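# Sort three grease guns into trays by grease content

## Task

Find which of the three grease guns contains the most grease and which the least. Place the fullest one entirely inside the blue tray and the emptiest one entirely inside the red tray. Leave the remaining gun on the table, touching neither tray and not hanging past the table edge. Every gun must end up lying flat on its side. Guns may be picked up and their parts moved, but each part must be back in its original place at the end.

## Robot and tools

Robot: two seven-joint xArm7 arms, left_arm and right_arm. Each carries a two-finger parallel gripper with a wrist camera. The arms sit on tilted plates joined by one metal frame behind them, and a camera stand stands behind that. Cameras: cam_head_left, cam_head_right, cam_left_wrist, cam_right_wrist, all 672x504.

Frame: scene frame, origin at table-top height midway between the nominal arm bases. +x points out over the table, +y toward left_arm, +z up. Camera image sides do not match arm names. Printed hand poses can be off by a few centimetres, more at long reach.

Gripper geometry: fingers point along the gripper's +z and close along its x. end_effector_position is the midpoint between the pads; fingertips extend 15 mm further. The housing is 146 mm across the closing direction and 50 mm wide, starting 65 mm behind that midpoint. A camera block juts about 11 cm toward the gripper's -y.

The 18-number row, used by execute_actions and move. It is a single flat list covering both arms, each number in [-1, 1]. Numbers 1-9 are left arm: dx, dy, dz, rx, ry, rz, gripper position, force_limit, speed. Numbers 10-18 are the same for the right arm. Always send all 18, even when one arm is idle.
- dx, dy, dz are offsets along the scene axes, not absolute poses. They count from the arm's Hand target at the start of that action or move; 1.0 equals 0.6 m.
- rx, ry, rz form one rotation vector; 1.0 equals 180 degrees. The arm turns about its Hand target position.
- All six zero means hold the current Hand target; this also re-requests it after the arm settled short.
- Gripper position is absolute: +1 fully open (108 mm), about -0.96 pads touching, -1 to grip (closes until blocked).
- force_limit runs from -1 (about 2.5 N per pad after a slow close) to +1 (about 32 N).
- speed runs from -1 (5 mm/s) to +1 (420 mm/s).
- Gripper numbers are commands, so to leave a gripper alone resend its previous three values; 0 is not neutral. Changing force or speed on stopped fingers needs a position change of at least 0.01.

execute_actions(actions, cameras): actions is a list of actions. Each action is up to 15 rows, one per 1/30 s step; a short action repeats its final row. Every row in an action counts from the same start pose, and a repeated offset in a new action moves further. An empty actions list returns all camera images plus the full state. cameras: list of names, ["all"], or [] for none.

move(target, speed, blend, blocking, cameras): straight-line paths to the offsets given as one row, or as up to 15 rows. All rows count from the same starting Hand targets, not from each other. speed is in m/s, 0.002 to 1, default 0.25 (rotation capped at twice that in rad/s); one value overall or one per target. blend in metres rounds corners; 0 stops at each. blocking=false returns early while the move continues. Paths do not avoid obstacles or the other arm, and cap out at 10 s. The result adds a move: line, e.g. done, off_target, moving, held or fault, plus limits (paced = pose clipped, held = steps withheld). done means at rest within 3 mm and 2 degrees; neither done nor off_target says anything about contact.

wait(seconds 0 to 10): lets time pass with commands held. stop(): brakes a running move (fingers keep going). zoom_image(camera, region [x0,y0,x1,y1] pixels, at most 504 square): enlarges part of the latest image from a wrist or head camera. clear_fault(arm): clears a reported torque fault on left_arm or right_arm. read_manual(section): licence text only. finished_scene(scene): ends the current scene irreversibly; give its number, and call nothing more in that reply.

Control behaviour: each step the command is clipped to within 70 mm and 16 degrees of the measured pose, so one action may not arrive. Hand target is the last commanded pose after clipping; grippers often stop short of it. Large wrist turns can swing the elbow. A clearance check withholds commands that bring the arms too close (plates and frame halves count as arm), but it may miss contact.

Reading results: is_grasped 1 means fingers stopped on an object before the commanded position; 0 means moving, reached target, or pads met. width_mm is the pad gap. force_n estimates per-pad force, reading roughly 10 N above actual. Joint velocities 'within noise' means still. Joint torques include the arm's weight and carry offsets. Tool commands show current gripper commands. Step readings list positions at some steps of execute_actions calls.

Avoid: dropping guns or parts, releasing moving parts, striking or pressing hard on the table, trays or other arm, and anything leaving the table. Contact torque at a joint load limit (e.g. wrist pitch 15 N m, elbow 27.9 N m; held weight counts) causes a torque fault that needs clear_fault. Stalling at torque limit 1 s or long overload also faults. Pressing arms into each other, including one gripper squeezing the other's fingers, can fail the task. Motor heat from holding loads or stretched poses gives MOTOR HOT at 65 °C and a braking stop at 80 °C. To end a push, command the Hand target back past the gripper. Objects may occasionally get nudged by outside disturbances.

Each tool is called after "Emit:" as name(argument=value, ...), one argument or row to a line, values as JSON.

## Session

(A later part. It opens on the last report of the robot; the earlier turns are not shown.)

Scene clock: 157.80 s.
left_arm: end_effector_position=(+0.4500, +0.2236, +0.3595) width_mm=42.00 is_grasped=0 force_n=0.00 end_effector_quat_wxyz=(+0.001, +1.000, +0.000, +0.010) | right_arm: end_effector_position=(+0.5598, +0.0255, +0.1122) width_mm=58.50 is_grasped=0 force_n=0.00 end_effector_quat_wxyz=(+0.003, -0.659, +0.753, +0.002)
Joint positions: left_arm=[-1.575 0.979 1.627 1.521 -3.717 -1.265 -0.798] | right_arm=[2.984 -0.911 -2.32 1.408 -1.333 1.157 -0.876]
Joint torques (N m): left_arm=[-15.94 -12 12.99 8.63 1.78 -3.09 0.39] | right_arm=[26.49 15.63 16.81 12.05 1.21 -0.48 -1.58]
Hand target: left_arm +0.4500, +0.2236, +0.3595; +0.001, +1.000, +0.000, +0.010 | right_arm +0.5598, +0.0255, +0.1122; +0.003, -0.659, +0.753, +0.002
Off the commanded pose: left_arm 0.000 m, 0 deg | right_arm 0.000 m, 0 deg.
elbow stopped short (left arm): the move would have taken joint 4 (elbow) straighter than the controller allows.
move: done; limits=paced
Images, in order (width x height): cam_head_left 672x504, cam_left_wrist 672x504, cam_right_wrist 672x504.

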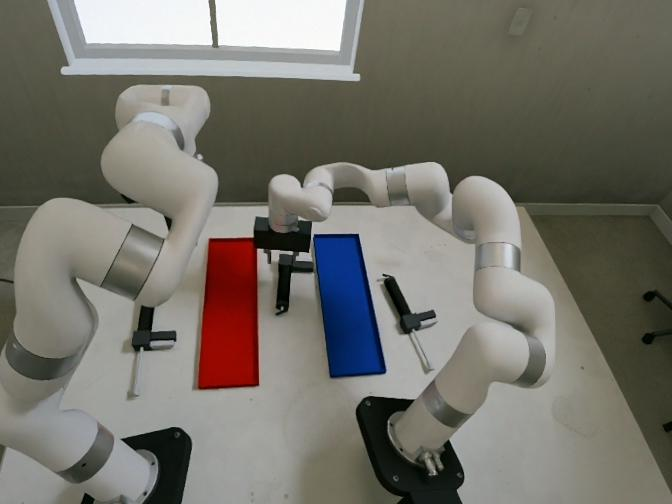

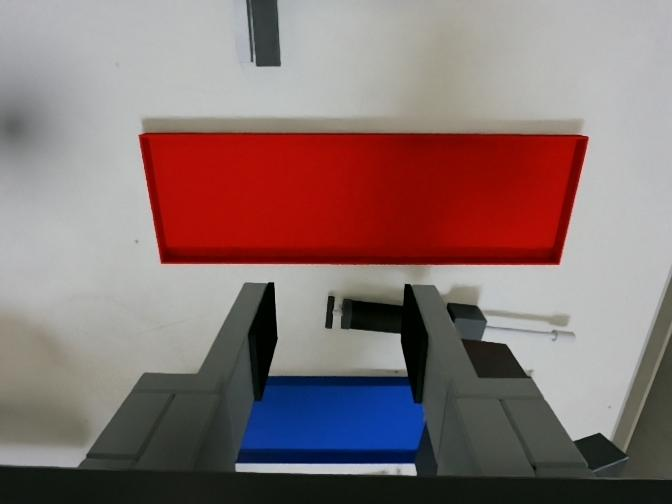

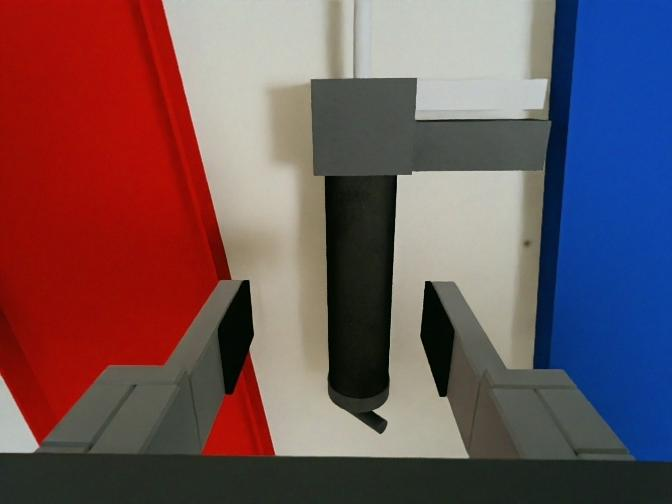

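Emit:
move(
  target=[
    [0,0,0,0,0,0,-0.2,1,0.5,0.0083,-0.0117,-0.152,0,0,0,0.1,0.6,0.4],
    [0,0,0,0,0,0,-0.2,1,0.5,0.0083,-0.0117,-0.152,0,0,0,-1,1,0.3],
    [0,0,0,0,0,0,-0.2,1,0.5,0.0083,-0.0117,0.1,0,0,0,-1,1,0.3],
    [0,0,0,0,0,0,-0.2,1,0.5,-0.183,-0.126,0.313,0,0,-0.458,-1,1,0.3],
  ],
  speed=[0.15,0.1,0.3,0.4],
  blend=[0,0,0.03,0],
  cameras=["cam_left_wrist","cam_head_right","cam_right_wrist"],
)

Emit:
zoom_image(
  camera="cam_head_right",
  region=[200, 150, 420, 300],
)

Scene clock: 168.67 s.
left_arm: end_effector_position=(+0.4500, +0.2236, +0.3595) width_mm=42.00 is_grasped=0 force_n=0.00 end_effector_quat_wxyz=(+0.001, +1.000, +0.000, +0.010) | right_arm: end_effector_position=(+0.4500, -0.0501, +0.3000) width_mm=35.37 is_grasped=1 force_n=32.66 end_effector_quat_wxyz=(+0.004, +0.001, +1.000, -0.001)
Joint positions: left_arm=[-1.575 0.979 1.627 1.521 -3.717 -1.265 -0.798] | right_arm=[2.689 -0.01 -1.982 0.871 -0.615 1.014 0.341]
Joint torques (N m): left_arm=[-16.46 -15.43 11.51 8.48 -0.15 0.14 1.07] | right_arm=[5.17 13.8 8.28 19.33 1.21 -2.89 -1.44]
Hand target: left_arm +0.4500, +0.2236, +0.3595; +0.001, +1.000, +0.000, +0.010 | right_arm +0.4500, -0.0501, +0.3000; +0.004, +0.001, +1.000, -0.001
Off the commanded pose: left_arm 0.000 m, 0 deg | right_arm 0.000 m, 0 deg.
move: done
Images, in order (width x height): cam_head_right 672x504, cam_left_wrist 672x504, cam_right_wrist 672x504.

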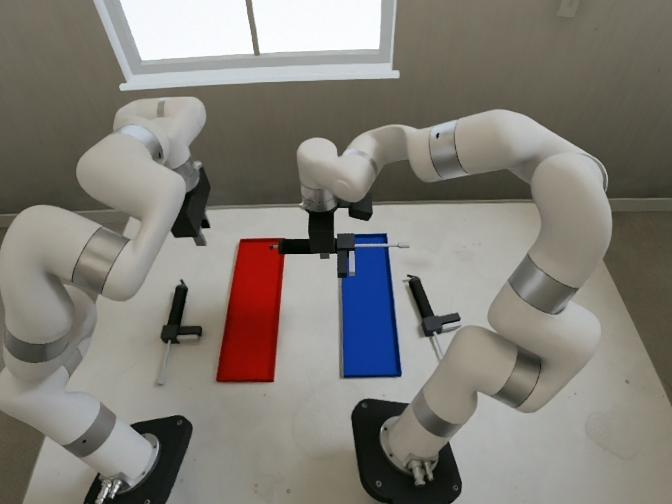

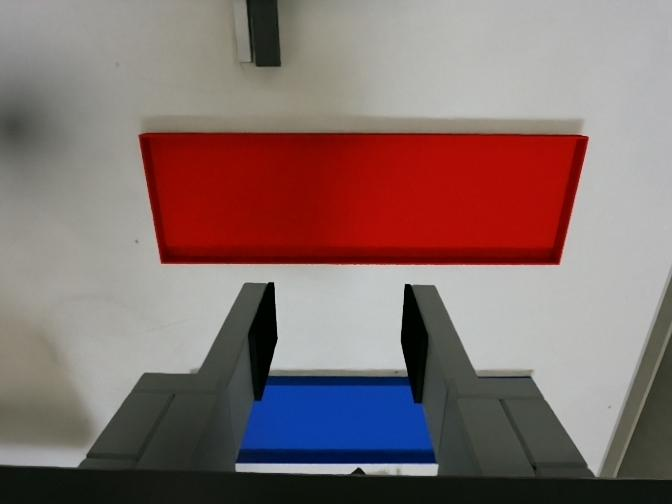

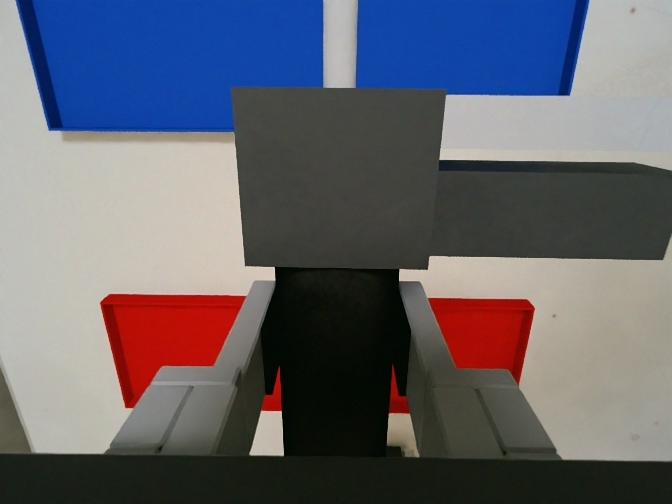

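Scaled by 2.291 from the camera's 672x504 image, which has a finer 960x720 frame.

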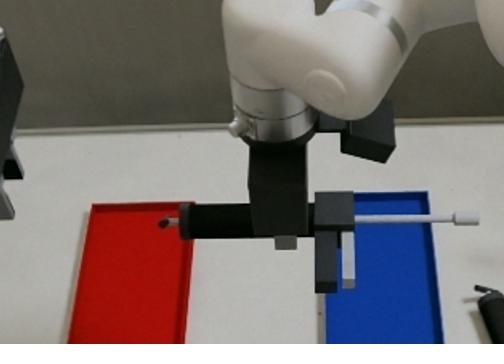

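Emit:
move(
  target=[0,-0.04,0,-0.11,0,0,-0.2,1,0.5,0,0,0,0,0,0,-1,1,0.3],
  cameras=["cam_left_wrist"],
)

Scene clock: 175.73 s.
left_arm: end_effector_position=(+0.4500, +0.1996, +0.3595) width_mm=42.00 is_grasped=0 force_n=0.00 end_effector_quat_wxyz=(+0.172, +0.985, +0.002, +0.010) | right_arm: end_effector_position=(+0.4500, -0.0501, +0.3000) width_mm=35.37 is_grasped=1 force_n=32.66 end_effector_quat_wxyz=(+0.004, +0.001, +1.000, -0.001)
Joint positions: left_arm=[-1.612 0.737 1.594 1.363 -3.861 -1.12 -0.652] | right_arm=[2.689 -0.01 -1.982 0.871 -0.615 1.014 0.341]
Joint torques (N m): left_arm=[-15.46 -15.07 1.62 9.68 -4.34 0.23 1.58] | right_arm=[5.14 14 8.29 19.43 1.26 -2.91 -1.54]
Hand target: left_arm +0.4500, +0.1996, +0.3595; +0.172, +0.985, +0.002, +0.010 | right_arm +0.4500, -0.0501, +0.3000; +0.004, +0.001, +1.000, -0.001
Off the commanded pose: left_arm 0.000 m, 0 deg | right_arm 0.000 m, 0 deg.
move: done
Images, in order (width x height): cam_left_wrist 672x504.

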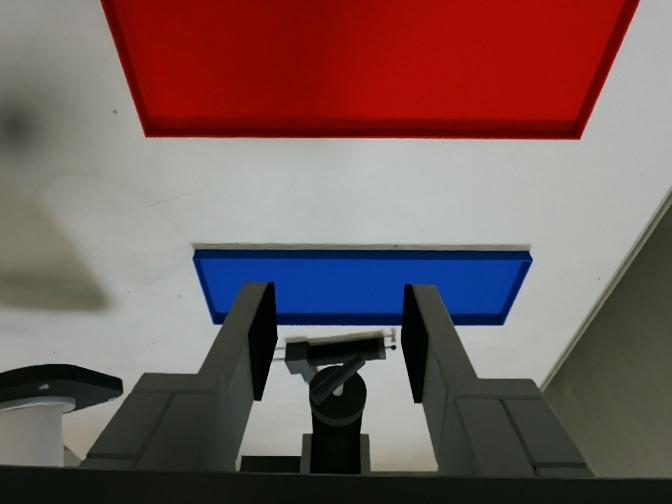

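Emit:
move(
  target=[
    [0.0025,-0.1,-0.0925,0,0,0,-0.2,1,0.5,0,0,0,0,0,0,-1,1,0.3],
    [0.0025,-0.196,-0.0925,0,0,0,-0.2,1,0.5,0,0,0,0,0,0,-1,1,0.3],
    [0.0025,-0.196,-0.0925,0,0,0,-1,0.6,-0.2,0,0,0,0,0,0,-1,1,0.3],
  ],
  speed=[0.25,0.15,0.1],
  cameras=["cam_left_wrist"],
)

Emit:
move(
  target=[0,0.02,0,0,0,0,-1,0.6,-0.2,0,0,0,0,0,0,-1,1,0.3],
  speed=0.1,
)

Emit:
move(
  target=[0,0.02,0,0,0,0,-1,0.6,-0.2,0,0,0,0,0,0,-1,1,0.3],
  speed=0.1,
)

Emit:
move(
  target=[0,0.02,0,0,0,0,-1,0.6,-0.2,0,0,0,0,0,0,-1,1,0.3],
  speed=0.1,
  cameras=["cam_left_wrist"],
)

Scene clock: 187.73 s.
left_arm: end_effector_position=(+0.4515, +0.0820, +0.3040) width_mm=7.92 is_grasped=1 force_n=43.79 end_effector_quat_wxyz=(+0.172, +0.985, +0.002, +0.010) | right_arm: end_effector_position=(+0.4500, -0.0501, +0.3000) width_mm=35.37 is_grasped=1 force_n=32.94 end_effector_quat_wxyz=(+0.004, +0.001, +1.000, -0.001)
Joint positions: left_arm=[-1.464 0.972 1.348 1.55 -4.036 -1.069 -0.788] | right_arm=[2.689 -0.01 -1.982 0.871 -0.615 1.014 0.341]
Joint torques (N m): left_arm=[-6.47 -18.45 5.62 11.69 -4.43 -4.58 -1.24] | right_arm=[7.15 13.25 9.87 20.04 1.14 -2.55 -1.5]
Hand target: left_arm +0.4515, +0.0820, +0.3040; +0.172, +0.985, +0.002, +0.010 | right_arm +0.4500, -0.0501, +0.3000; +0.004, +0.001, +1.000, -0.001
Off the commanded pose: left_arm 0.000 m, 0 deg | right_arm 0.000 m, 0 deg.
move: done
Images, in order (width x height): cam_left_wrist 672x504.

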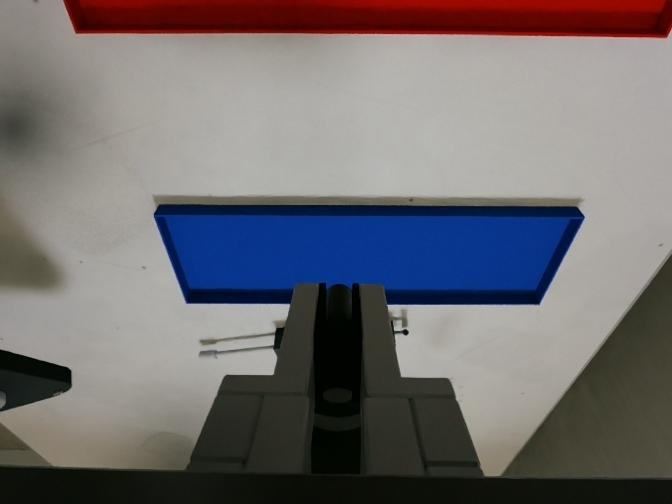

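Scene clock: 188.50 s.
left_arm: end_effector_position=(+0.4515, +0.0940, +0.3040) width_mm=7.92 is_grasped=1 force_n=43.60 end_effector_quat_wxyz=(+0.173, +0.985, +0.002, +0.010) | right_arm: end_effector_position=(+0.4501, -0.0499, +0.3001) width_mm=35.37 is_grasped=1 force_n=32.75 end_effector_quat_wxyz=(+0.004, +0.000, +1.000, +0.000)
Joint positions: left_arm=[-1.473 0.946 1.36 1.513 -4.025 -1.058 -0.761] | right_arm=[2.689 -0.01 -1.982 0.871 -0.615 1.014 0.341]
Joint torques (N m): left_arm=[-12.35 -27.11 16.37 6.05 5.87 0.01 1.39] | right_arm=[6.83 12.28 6.86 21.19 -0.18 2.17 -1.54]
Hand target: left_arm +0.4515, +0.0940, +0.3040; +0.172, +0.985, +0.002, +0.010 | right_arm +0.4500, -0.0501, +0.3000; +0.004, +0.001, +1.000, -0.001
Off the commanded pose: left_arm 0.000 m, 0 deg | right_arm 0.000 m, 0 deg.
move: done

Scene clock: 189.27 s.
left_arm: end_effector_position=(+0.4515, +0.1060, +0.3040) width_mm=7.92 is_grasped=1 force_n=43.58 end_effector_quat_wxyz=(+0.172, +0.985, +0.002, +0.010) | right_arm: end_effector_position=(+0.4500, -0.0501, +0.3000) width_mm=35.37 is_grasped=1 force_n=32.78 end_effector_quat_wxyz=(+0.004, +0.000, +1.000, -0.001)
Joint positions: left_arm=[-1.481 0.921 1.373 1.478 -4.014 -1.048 -0.735] | right_arm=[2.689 -0.01 -1.982 0.871 -0.615 1.014 0.341]
Joint torques (N m): left_arm=[-11.46 -26.09 17.3 6.22 6.54 0.12 1.49] | right_arm=[2.32 11.02 4.18 22.41 -1.42 2.63 -1.51]
Hand target: left_arm +0.4515, +0.1060, +0.3040; +0.172, +0.985, +0.002, +0.010 | right_arm +0.4500, -0.0501, +0.3000; +0.004, +0.001, +1.000, -0.001
Off the commanded pose: left_arm 0.000 m, 0 deg | right_arm 0.000 m, 0 deg.
move: done

Scene clock: 190.03 s.
left_arm: end_effector_position=(+0.4515, +0.1180, +0.3040) width_mm=7.92 is_grasped=1 force_n=43.56 end_effector_quat_wxyz=(+0.172, +0.985, +0.002, +0.010) | right_arm: end_effector_position=(+0.4500, -0.0501, +0.3000) width_mm=35.37 is_grasped=1 force_n=32.71 end_effector_quat_wxyz=(+0.004, +0.000, +1.000, -0.001)
Joint positions: left_arm=[-1.488 0.896 1.387 1.445 -4.002 -1.038 -0.71] | right_arm=[2.689 -0.01 -1.982 0.871 -0.615 1.014 0.341]
Joint torques (N m): left_arm=[-10.92 -24.7 17.81 5.83 7.3 0.07 1.65] | right_arm=[0.95 9.96 3.53 23.67 -1.6 2.52 -1.48]
Hand target: left_arm +0.4515, +0.1180, +0.3040; +0.172, +0.985, +0.002, +0.010 | right_arm +0.4500, -0.0501, +0.3000; +0.004, +0.001, +1.000, -0.001
Off the commanded pose: left_arm 0.000 m, 0 deg | right_arm 0.000 m, 0 deg.
move: done
Images, in order (width x height): cam_left_wrist 672x504.

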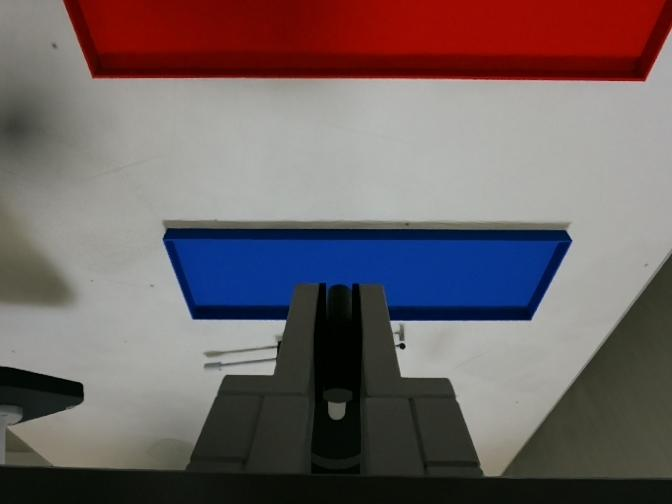

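Emit:
move(
  target=[
    [0,-0.061,0,0,0,0,-1,0.6,-0.2,0,0,0,0,0,0,-1,1,0.3],
    [0,-0.061,0,0,0,0,-0.2,0.6,0.4,0,0,0,0,0,0,-1,1,0.3],
    [0,0.06,0.03,0,0,0,-0.2,0.6,0.4,0,0,0,0,0,0,-1,1,0.3],
    [-0.05,0.4,0.18,0,0,0,-0.2,0.6,0.4,0.033,0.305,-0.25,0,0,-0.5,-1,1,0.3],
    [-0.05,0.4,0.18,0,0,0,-0.2,0.6,0.4,0.033,0.305,-0.445,0,0,-0.5,-1,1,0.3],
  ],
  speed=[0.12,0.1,0.25,0.45,0.1],
  blend=[0,0,0.03,0,0],
  cameras=["cam_right_wrist","cam_head_left"],
)

Scene clock: 214.17 s.
left_arm: end_effector_position=(+0.4215, +0.3580, +0.4120) width_mm=42.00 is_grasped=0 force_n=0.00 end_effector_quat_wxyz=(+0.172, +0.985, +0.002, +0.010) | right_arm: end_effector_position=(+0.4699, +0.1328, +0.0329) width_mm=35.37 is_grasped=1 force_n=32.52 end_effector_quat_wxyz=(+0.002, +0.708, +0.707, -0.003)
Joint positions: left_arm=[-1.904 0.557 2.124 1.235 -3.645 -1.242 -0.451] | right_arm=[3.33 -1.14 -2.584 1.544 -1.36 1.035 2.361]
Joint torques (N m): left_arm=[-12.42 3.42 6.08 12.57 1 -6.24 1.45] | right_arm=[28.32 18.19 18.25 12.51 -1.3 -2.94 -1.12]
Hand target: left_arm +0.4215, +0.3580, +0.4120; +0.172, +0.985, +0.002, +0.010 | right_arm +0.4698, +0.1329, +0.0330; +0.002, +0.707, +0.707, -0.003
Off the commanded pose: left_arm 0.000 m, 0 deg | right_arm 0.000 m, 0 deg.
move: done
Images, in order (width x height): cam_head_left 672x504, cam_right_wrist 672x504.

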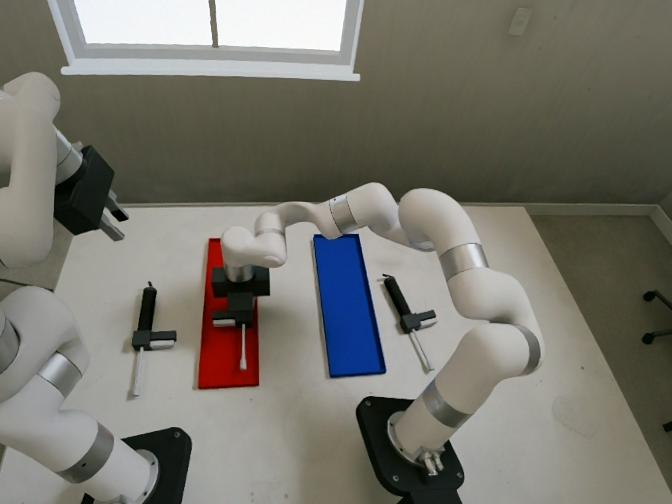

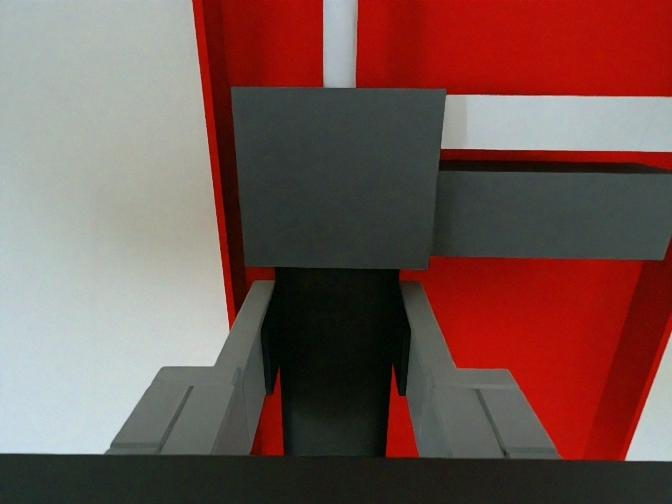

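Emit:
move(
  target=[
    [0,0,0,0,0,0,-0.2,0.6,0.4,0,-0.005,-0.008,0,0,0,-1,1,0.3],
    [0,0,0,0,0,0,-0.2,0.6,0.4,0,-0.005,-0.008,0,0,0,0,1,-0.3],
    [0,0,0,0,0,0,-0.2,0.6,0.4,0,-0.005,0.25,0,0,0,0,1,-0.3],
    [0,0,0,0,0,0,-0.2,0.6,0.4,-0.095,-0.753,0.13,0,0,0.068,0.1,1,-0.3],
  ],
  speed=[0.06,0.1,0.3,0.6],
  blend=[0,0,0.04,0],
  cameras=["cam_right_wrist","cam_head_left"],
)

Emit:
zoom_image(
  camera="cam_head_left",
  region=[110, 220, 310, 400],
)

Scene clock: 226.43 s.
left_arm: end_effector_position=(+0.4215, +0.3580, +0.4120) width_mm=42.00 is_grasped=0 force_n=0.00 end_effector_quat_wxyz=(+0.172, +0.985, +0.002, +0.010) | right_arm: end_effector_position=(+0.4128, -0.3189, +0.1110) width_mm=58.49 is_grasped=0 force_n=0.00 end_effector_quat_wxyz=(+0.003, +0.628, +0.778, -0.003)
Joint positions: left_arm=[-1.904 0.557 2.124 1.235 -3.645 -1.242 -0.451] | right_arm=[2.42 0.141 -2.701 0.416 -1.065 0.298 1.341]
Joint torques (N m): left_arm=[-12.2 3.48 5.72 11.25 0.49 -5.83 1.39] | right_arm=[13.31 8.38 1.53 14.42 1.31 -0.31 -1.61]
Hand target: left_arm +0.4215, +0.3580, +0.4120; +0.172, +0.985, +0.002, +0.010 | right_arm +0.4128, -0.3189, +0.1110; +0.003, +0.628, +0.778, -0.003
Off the commanded pose: left_arm 0.000 m, 0 deg | right_arm 0.000 m, 0 deg.
move: done; limits=paced
Images, in order (width x height): cam_head_left 672x504, cam_right_wrist 672x504.

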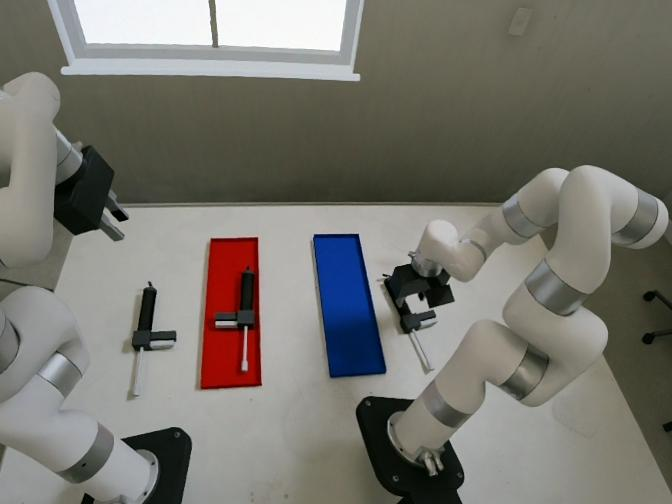

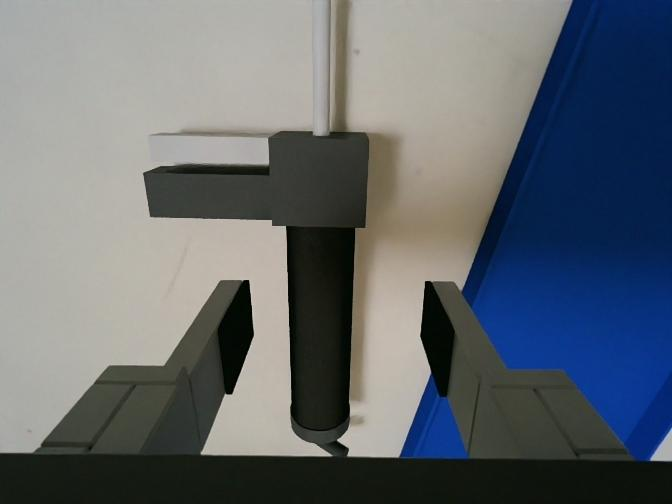

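Scaled by 2.520 from the camera's 672x504 image, which has a finer 960x720 frame.

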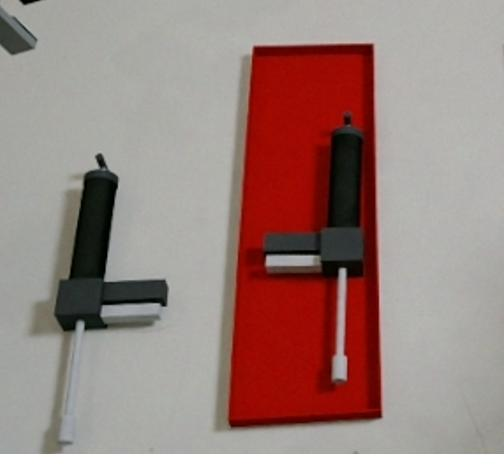

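Emit:
move(
  target=[
    [0,0,0,0,0,0,-0.2,0.6,0.4,0.029,-0.0025,-0.15,0,0,0,0.1,1,-0.3],
    [0,0,0,0,0,0,-0.2,0.6,0.4,0.029,-0.0025,-0.15,0,0,0,-1,1,0.3],
    [0,0,0,0,0,0,-0.2,0.6,0.4,0.029,-0.0025,0.1,0,0,0,-1,1,0.3],
    [0.0475,-0.264,-0.0875,0,0,0,-0.2,0.6,0.4,0.062,0.448,0.315,0,0,0.432,-1,1,0.3],
  ],
  speed=[0.15,0.1,0.3,0.45],
  blend=[0,0,0.03,0],
  cameras=["cam_left_wrist","cam_head_right"],
)

Emit:
zoom_image(
  camera="cam_head_right",
  region=[200, 150, 420, 300],
)

Scene clock: 237.33 s.
left_arm: end_effector_position=(+0.4501, +0.1996, +0.3595) width_mm=42.00 is_grasped=0 force_n=0.00 end_effector_quat_wxyz=(+0.172, +0.985, +0.002, +0.010) | right_arm: end_effector_position=(+0.4500, -0.0501, +0.3000) width_mm=35.30 is_grasped=1 force_n=36.28 end_effector_quat_wxyz=(+0.004, +0.000, +1.000, -0.001)
Joint positions: left_arm=[-1.612 0.728 1.586 1.365 -3.85 -1.114 -0.661] | right_arm=[3.052 -0.006 -2.346 0.87 -0.61 1.011 0.336]
Joint torques (N m): left_arm=[-4.9 -5.32 1.43 12.35 -3 -6.08 -1.34] | right_arm=[21.05 10.35 13.3 27.97 -1.58 -0.67 -0.39]
Hand target: left_arm +0.4500, +0.1996, +0.3595; +0.172, +0.985, +0.002, +0.010 | right_arm +0.4500, -0.0501, +0.3000; +0.004, +0.001, +1.000, -0.001
Off the commanded pose: left_arm 0.000 m, 0 deg | right_arm 0.000 m, 0 deg.
move: done
Images, in order (width x height): cam_head_right 672x504, cam_left_wrist 672x504.

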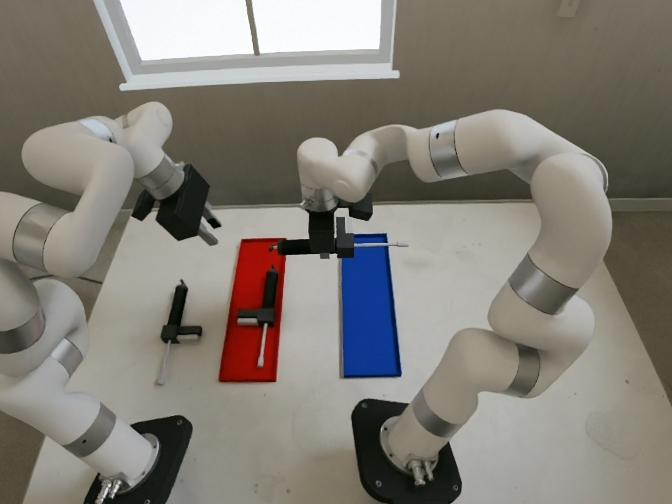

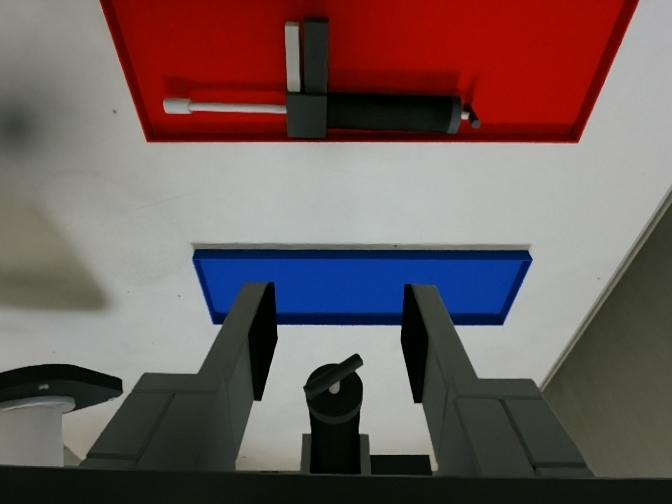

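Scaled by 2.291 from the camera's 672x504 image, which has a finer 960x720 frame.

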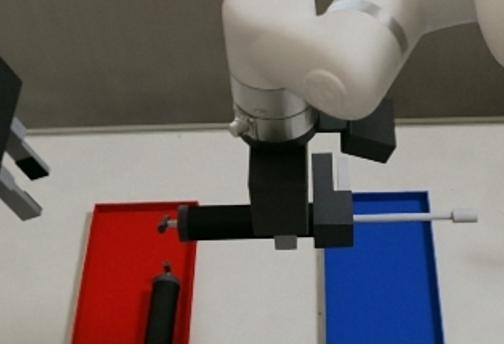

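Emit:
move(
  target=[
    [-0.001,-0.1,-0.0925,0,0,0,-0.2,1,0.5,0,0,0,0,0,0,-1,1,0.3],
    [-0.001,-0.196,-0.0925,0,0,0,-0.2,1,0.5,0,0,0,0,0,0,-1,1,0.3],
    [-0.001,-0.196,-0.0925,0,0,0,-1,0.6,-0.2,0,0,0,0,0,0,-1,1,0.3],
    [-0.001,-0.179,-0.0925,0,0,0,-1,0.6,-0.2,0,0,0,0,0,0,-1,1,0.3],
  ],
  speed=[0.25,0.15,0.1,0.1],
  cameras=["cam_left_wrist"],
)

Emit:
move(
  target=[0,0.02,0,0,0,0,-1,0.6,-0.2,0,0,0,0,0,0,-1,1,0.3],
  speed=0.1,
)

Emit:
move(
  target=[0,0.02,0,0,0,0,-1,0.6,-0.2,0,0,0,0,0,0,-1,1,0.3],
  speed=0.1,
)

Emit:
move(
  target=[0,0.02,0,0,0,0,-1,0.6,-0.2,0,0,0,0,0,0,-1,1,0.3],
  speed=0.1,
  cameras=["cam_left_wrist"],
)

Scene clock: 247.83 s.
left_arm: end_effector_position=(+0.4494, +0.0922, +0.3040) width_mm=8.12 is_grasped=1 force_n=39.59 end_effector_quat_wxyz=(+0.172, +0.985, +0.002, +0.010) | right_arm: end_effector_position=(+0.4500, -0.0501, +0.3000) width_mm=35.30 is_grasped=1 force_n=35.63 end_effector_quat_wxyz=(+0.004, +0.001, +1.000, -0.001)
Joint positions: left_arm=[-1.477 0.94 1.352 1.51 -4.016 -1.05 -0.771] | right_arm=[3.052 -0.006 -2.346 0.87 -0.61 1.011 0.337]
Joint torques (N m): left_arm=[-15.76 -27.16 12.53 9.22 1.64 1.36 1.45] | right_arm=[18.73 11.95 11.57 18.34 0.55 -2.2 -0.46]
Hand target: left_arm +0.4494, +0.0922, +0.3040; +0.172, +0.985, +0.002, +0.010 | right_arm +0.4500, -0.0501, +0.3000; +0.004, +0.001, +1.000, -0.001
Off the commanded pose: left_arm 0.000 m, 0 deg | right_arm 0.000 m, 0 deg.
move: done
Images, in order (width x height): cam_left_wrist 672x504.

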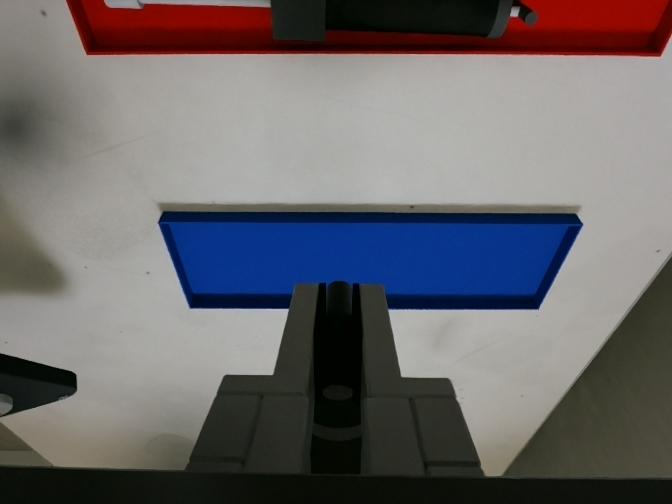

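Scene clock: 248.60 s.
left_arm: end_effector_position=(+0.4494, +0.1042, +0.3040) width_mm=8.12 is_grasped=1 force_n=39.61 end_effector_quat_wxyz=(+0.172, +0.985, +0.002, +0.010) | right_arm: end_effector_position=(+0.4500, -0.0501, +0.3000) width_mm=35.30 is_grasped=1 force_n=35.53 end_effector_quat_wxyz=(+0.004, +0.001, +1.000, -0.001)
Joint positions: left_arm=[-1.486 0.915 1.365 1.475 -4.005 -1.04 -0.746] | right_arm=[3.052 -0.006 -2.346 0.87 -0.61 1.011 0.337]
Joint torques (N m): left_arm=[-15.78 -26.08 12.44 9.31 1.53 1.33 1.49] | right_arm=[17.32 12.71 10.53 17.53 0.56 -2.33 -1.24]
Hand target: left_arm +0.4494, +0.1042, +0.3040; +0.172, +0.985, +0.002, +0.010 | right_arm +0.4500, -0.0501, +0.3000; +0.004, +0.001, +1.000, -0.001
Off the commanded pose: left_arm 0.000 m, 0 deg | right_arm 0.000 m, 0 deg.
move: done

Scene clock: 249.37 s.
left_arm: end_effector_position=(+0.4494, +0.1161, +0.3041) width_mm=8.12 is_grasped=1 force_n=39.54 end_effector_quat_wxyz=(+0.173, +0.985, +0.002, +0.010) | right_arm: end_effector_position=(+0.4501, -0.0500, +0.3000) width_mm=35.30 is_grasped=1 force_n=35.48 end_effector_quat_wxyz=(+0.004, +0.000, +1.000, +0.000)
Joint positions: left_arm=[-1.493 0.889 1.379 1.442 -3.993 -1.03 -0.721] | right_arm=[3.052 -0.006 -2.346 0.87 -0.61 1.011 0.337]
Joint torques (N m): left_arm=[-12.83 -25.19 15.8 7.48 4.83 0.87 1.43] | right_arm=[16.25 13.66 9.96 17.56 0.54 -0.04 -1.54]
Hand target: left_arm +0.4494, +0.1162, +0.3040; +0.172, +0.985, +0.002, +0.010 | right_arm +0.4500, -0.0501, +0.3000; +0.004, +0.001, +1.000, -0.001
Off the commanded pose: left_arm 0.000 m, 0 deg | right_arm 0.000 m, 0 deg.
move: done

Scene clock: 250.13 s.
left_arm: end_effector_position=(+0.4494, +0.1282, +0.3040) width_mm=8.12 is_grasped=1 force_n=39.49 end_effector_quat_wxyz=(+0.172, +0.985, +0.002, +0.010) | right_arm: end_effector_position=(+0.4500, -0.0501, +0.3000) width_mm=35.30 is_grasped=1 force_n=35.28 end_effector_quat_wxyz=(+0.004, +0.000, +1.000, -0.001)
Joint positions: left_arm=[-1.5 0.865 1.394 1.411 -3.98 -1.021 -0.697] | right_arm=[3.052 -0.006 -2.346 0.87 -0.61 1.011 0.337]
Joint torques (N m): left_arm=[-9.62 -23.76 18.6 6.55 7.77 1.1 1.5] | right_arm=[5.47 14.73 2.52 17.42 -0.59 3.46 -1.55]
Hand target: left_arm +0.4494, +0.1282, +0.3040; +0.172, +0.985, +0.002, +0.010 | right_arm +0.4500, -0.0501, +0.3000; +0.004, +0.001, +1.000, -0.001
Off the commanded pose: left_arm 0.000 m, 0 deg | right_arm 0.000 m, 0 deg.
move: done
Images, in order (width x height): cam_left_wrist 672x504.

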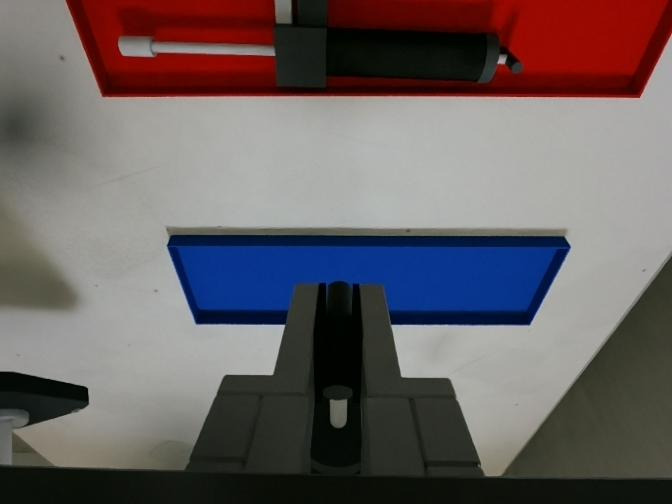

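Emit:
move(
  target=[
    [0,-0.0775,0,0,0,0,-1,0.6,-0.2,0,0,0,0,0,0,-1,1,0.3],
    [0,-0.0775,0,0,0,0,0.1,0.6,0.4,0,0,0,0,0,0,-1,1,0.3],
    [0,0.06,0.03,0,0,0,0.1,0.6,0.4,0,0,0,0,0,0,-1,1,0.3],
    [-0.049,0.445,-0.307,0.0863,0.0863,0.4946,0.1,0.6,0.4,-0.033,-0.483,-0.33,0,0,-0.5,-1,1,0.3],
    [-0.049,0.445,-0.467,0.0863,0.0863,0.4946,0.1,0.6,0.4,-0.033,-0.483,-0.4605,0,0,-0.5,-1,1,0.3],
    [-0.049,0.445,-0.467,0.0863,0.0863,0.4946,-1,1,0.3,-0.033,-0.483,-0.4605,0,0,-0.5,0.1,1,-0.3],
    [-0.049,0.445,-0.3,0.0863,0.0863,0.4946,-1,1,0.3,-0.033,-0.483,-0.15,0,0,-0.5,0.1,1,-0.3],
  ],
  speed=[0.12,0.1,0.25,0.45,0.1,0.1,0.25],
  blend=[0,0,0.03,0,0,0,0],
  cameras=["cam_left_wrist","cam_right_wrist","cam_head_left"],
)

Scene clock: 277.67 s.
left_arm: end_effector_position=(+0.4200, +0.3952, +0.1240) width_mm=35.31 is_grasped=1 force_n=33.99 end_effector_quat_wxyz=(-0.007, +0.707, +0.707, +0.008) | right_arm: end_effector_position=(+0.4302, -0.3399, +0.2100) width_mm=58.50 is_grasped=0 force_n=0.00 end_effector_quat_wxyz=(+0.002, +0.707, +0.707, -0.003)
Joint positions: left_arm=[-1.203 1.032 1.594 0.913 -4.237 -0.75 -1.436] | right_arm=[2.707 0.515 -2.832 0.391 -0.41 0.579 1.009]
Joint torques (N m): left_arm=[-15.09 -10.61 15.41 7.85 2.5 -6.93 -1.26] | right_arm=[12.28 5.87 0.57 23.11 1.38 -0.48 -1.59]
Hand target: left_arm +0.4200, +0.3952, +0.1240; -0.007, +0.707, +0.707, +0.008 | right_arm +0.4302, -0.3399, +0.2100; +0.002, +0.707, +0.707, -0.003
Off the commanded pose: left_arm 0.000 m, 0 deg | right_arm 0.000 m, 0 deg.
move: done
Images, in order (width x height): cam_head_left 672x504, cam_left_wrist 672x504, cam_right_wrist 672x504.

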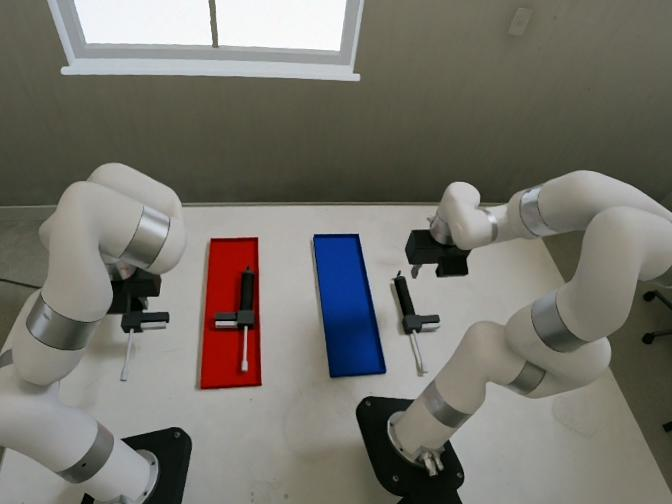

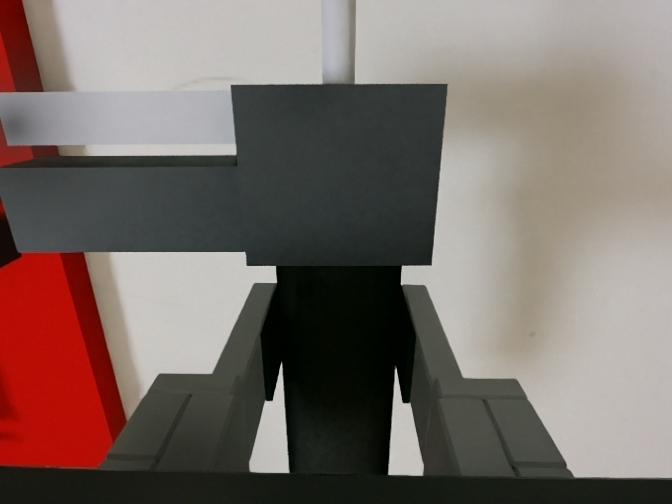

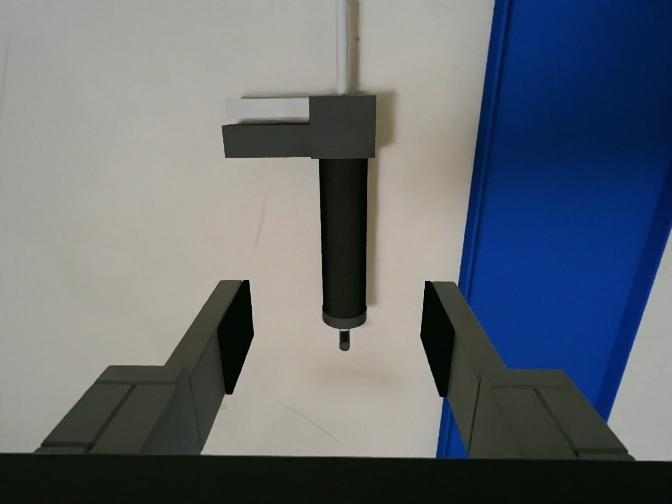

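Emit:
move(
  target=[
    [0.05,-0.575,0.05,0,0,0,-1,1,0.3,0,0,0,0,0,0,0.1,1,-0.3],
    [0.05,-0.575,-0.1675,0,0,0,-1,1,0.3,0,0,0,0,0,0,0.1,1,-0.3],
    [0.05,-0.575,-0.1675,0,0,0,0,1,0,0,0,0,0,0,0,0.1,1,-0.3],
    [0.05,-0.575,0.12,0,0,0,0,1,0,0,0,0,0,0,0,0.1,1,-0.3],
    [0,-0.05,0.25,0,0,0,0,1,0,0.034,0.65,-0.15,0,0,0,0.1,1,-0.3],
  ],
  speed=[0.4,0.12,0.1,0.3,0.5],
  blend=[0.02,0,0,0.02,0],
  cameras=["cam_right_wrist","cam_head_left"],
)

Scene clock: 291.17 s.
left_arm: end_effector_position=(+0.4200, +0.3652, +0.2740) width_mm=53.00 is_grasped=0 force_n=0.00 end_effector_quat_wxyz=(-0.007, +0.707, +0.707, +0.008) | right_arm: end_effector_position=(+0.4506, +0.0501, +0.1200) width_mm=58.50 is_grasped=0 force_n=0.00 end_effector_quat_wxyz=(+0.002, +0.707, +0.707, -0.003)
Joint positions: left_arm=[-1.532 1.049 1.898 1.031 -3.92 -1.067 -1.773] | right_arm=[3.137 -0.767 -2.444 1.136 -1.275 1.035 2.376]
Joint torques (N m): left_arm=[-14.27 -14.22 15.48 6.91 2.58 -0.07 1.42] | right_arm=[24.56 13.28 15.04 13.61 1.29 -0.4 -1.49]
Hand target: left_arm +0.4200, +0.3652, +0.2740; -0.007, +0.707, +0.707, +0.008 | right_arm +0.4506, +0.0501, +0.1200; +0.002, +0.707, +0.707, -0.003
Off the commanded pose: left_arm 0.000 m, 0 deg | right_arm 0.000 m, 0 deg.
move: done; limits=paced
Images, in order (width x height): cam_head_left 672x504, cam_right_wrist 672x504.

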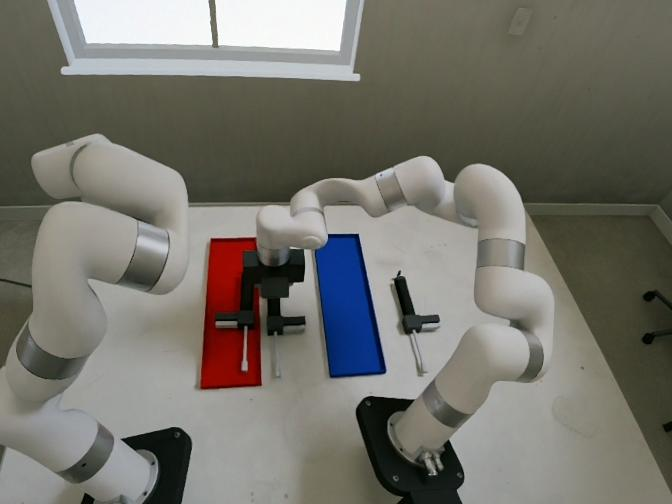

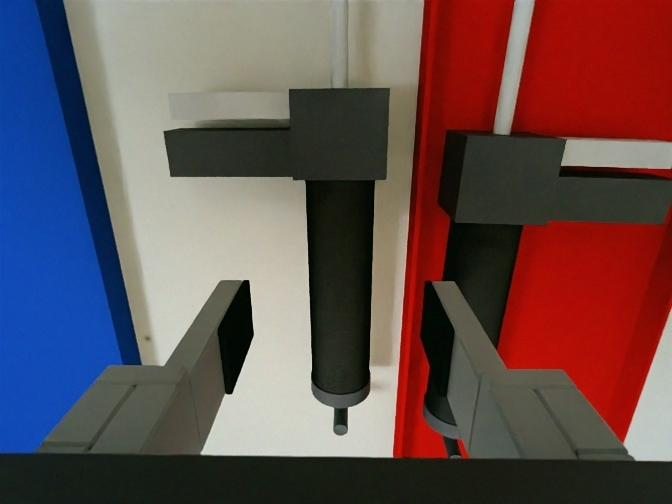

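Emit:
move(
  target=[
    [0,0,0,0,0,0,0,1,0,0,0.001,-0.164,0,0,0,0.0,1,-0.3],
    [0,0,0,0,0,0,0,1,0,0,0.001,-0.164,0,0,0,-1,1,0.3],
    [0,0,0,0,0,0,0,1,0,0,0.001,-0.02,0,0,0,-1,1,0.3],
    [0,0,0,0,0,0,0,1,0,0.033,-0.3127,-0.02,0,0,0,-1,1,0.3],
    [0,0,0,0,0,0,0,1,0,0.033,-0.3127,-0.145,0,0,0,-1,1,0.3],
  ],
  speed=[0.15,0.1,0.25,0.3,0.12],
  blend=[0,0,0.02,0.01,0],
  cameras=["cam_right_wrist","cam_head_left"],
)

Scene clock: 301.30 s.
left_arm: end_effector_position=(+0.4200, +0.3652, +0.2740) width_mm=53.00 is_grasped=0 force_n=0.00 end_effector_quat_wxyz=(-0.007, +0.707, +0.707, +0.008) | right_arm: end_effector_position=(+0.4704, -0.1375, +0.0330) width_mm=35.37 is_grasped=1 force_n=31.59 end_effector_quat_wxyz=(+0.002, +0.707, +0.707, -0.003)
Joint positions: left_arm=[-1.532 1.049 1.898 1.031 -3.92 -1.067 -1.773] | right_arm=[2.742 -0.573 -2.589 0.885 -1.497 0.715 2.229]
Joint torques (N m): left_arm=[-11.34 -14 14.32 7.22 2.5 -2.16 0.38] | right_arm=[21.31 13.05 12.1 10.52 -1.31 -2.8 1.12]
Hand target: left_arm +0.4200, +0.3652, +0.2740; -0.007, +0.707, +0.707, +0.008 | right_arm +0.4704, -0.1375, +0.0330; +0.002, +0.707, +0.707, -0.003
Off the commanded pose: left_arm 0.000 m, 0 deg | right_arm 0.000 m, 0 deg.
move: done
Images, in order (width x height): cam_head_left 672x504, cam_right_wrist 672x504.

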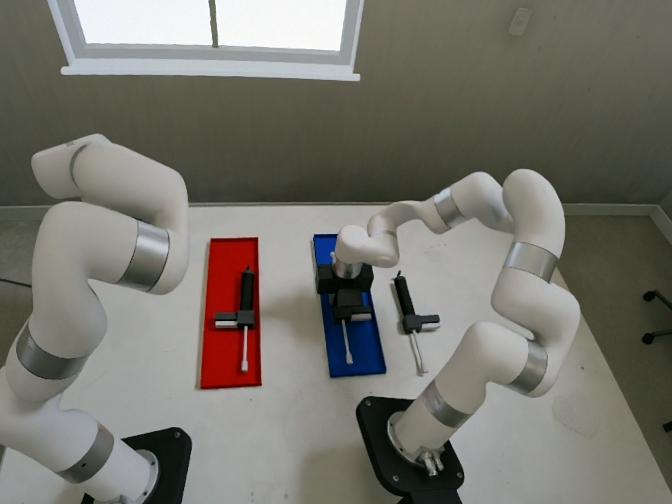

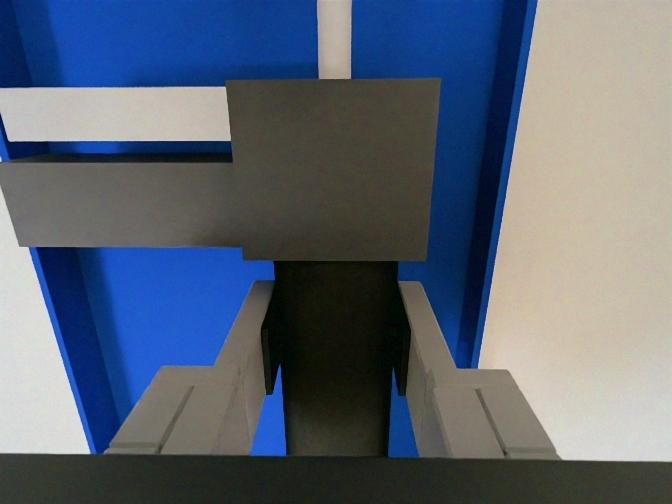

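Emit:
move(
  target=[
    [0,0,0,0,0,0,0,1,0,0,0.015,0.03,0,0,0,-1,1,0.3],
    [0,0,0,0,0,0,0,1,0,0,0.0155,-0.0075,0,0,0,-1,1,0.3],
    [0,0,0,0,0,0,0,1,0,0,0.0155,-0.0075,0,0,0,0,1,-0.3],
    [0,0,0,0,0,0,0,1,0,-0.03,0,0.4,0,0,0,0,1,-0.3],
  ],
  speed=[0.12,0.07,0.1,0.35],
  cameras=["cam_right_wrist","cam_head_left"],
)

Emit:
zoom_image(
  camera="cam_head_left",
  region=[180, 220, 460, 400],
)

Scene clock: 312.10 s.
left_arm: end_effector_position=(+0.4200, +0.3652, +0.2740) width_mm=53.00 is_grasped=0 force_n=0.00 end_effector_quat_wxyz=(-0.007, +0.707, +0.707, +0.008) | right_arm: end_effector_position=(+0.4524, -0.1376, +0.2730) width_mm=53.00 is_grasped=0 force_n=0.00 end_effector_quat_wxyz=(+0.002, +0.707, +0.707, -0.003)
Joint positions: left_arm=[-1.532 1.049 1.898 1.031 -3.92 -1.067 -1.773] | right_arm=[2.83 0.265 -2.347 0.67 -0.426 0.841 1.59]
Joint torques (N m): left_arm=[-8.47 -14.11 13.19 7.56 2.52 -3.87 -0.74] | right_arm=[16.95 13.18 2.92 17.57 1.42 -0.87 -1.69]
Hand target: left_arm +0.4200, +0.3652, +0.2740; -0.007, +0.707, +0.707, +0.008 | right_arm +0.4524, -0.1375, +0.2730; +0.002, +0.707, +0.707, -0.003
Off the commanded pose: left_arm 0.000 m, 0 deg | right_arm 0.000 m, 0 deg.
move: done; limits=paced
Images, in order (width x height): cam_head_left 672x504, cam_right_wrist 672x504.

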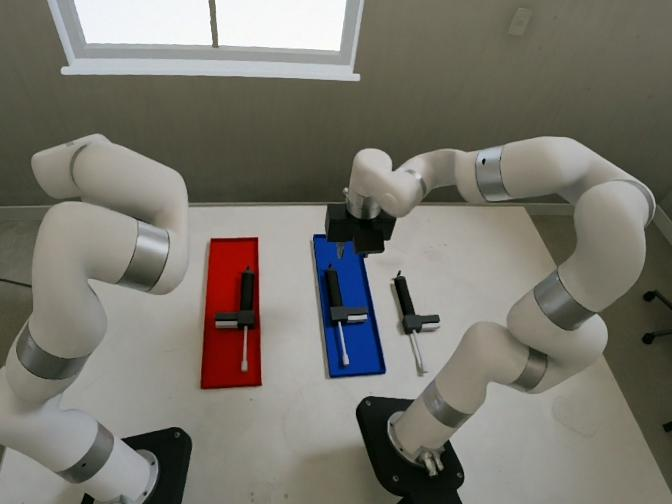

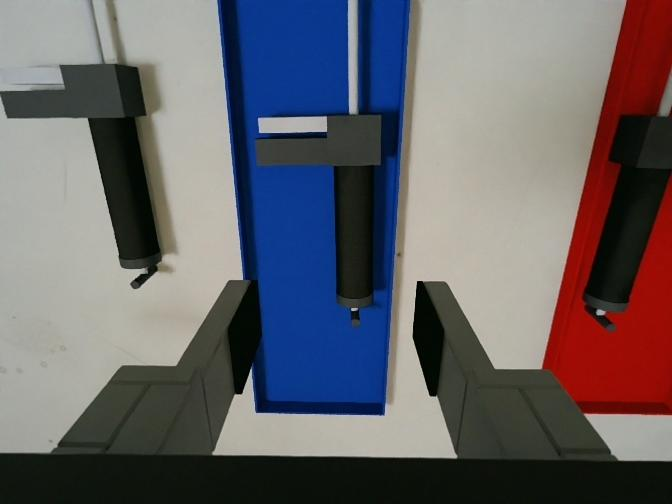

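Scaled by 1.800 from the camera's 672x504 image, which has a finer 960x720 frame.

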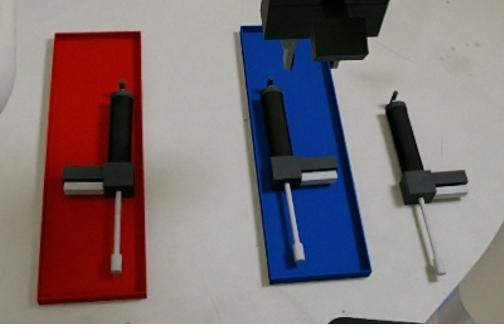

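Emit:
finished_scene(
  scene=3,
)

The scene is finished: the task was done.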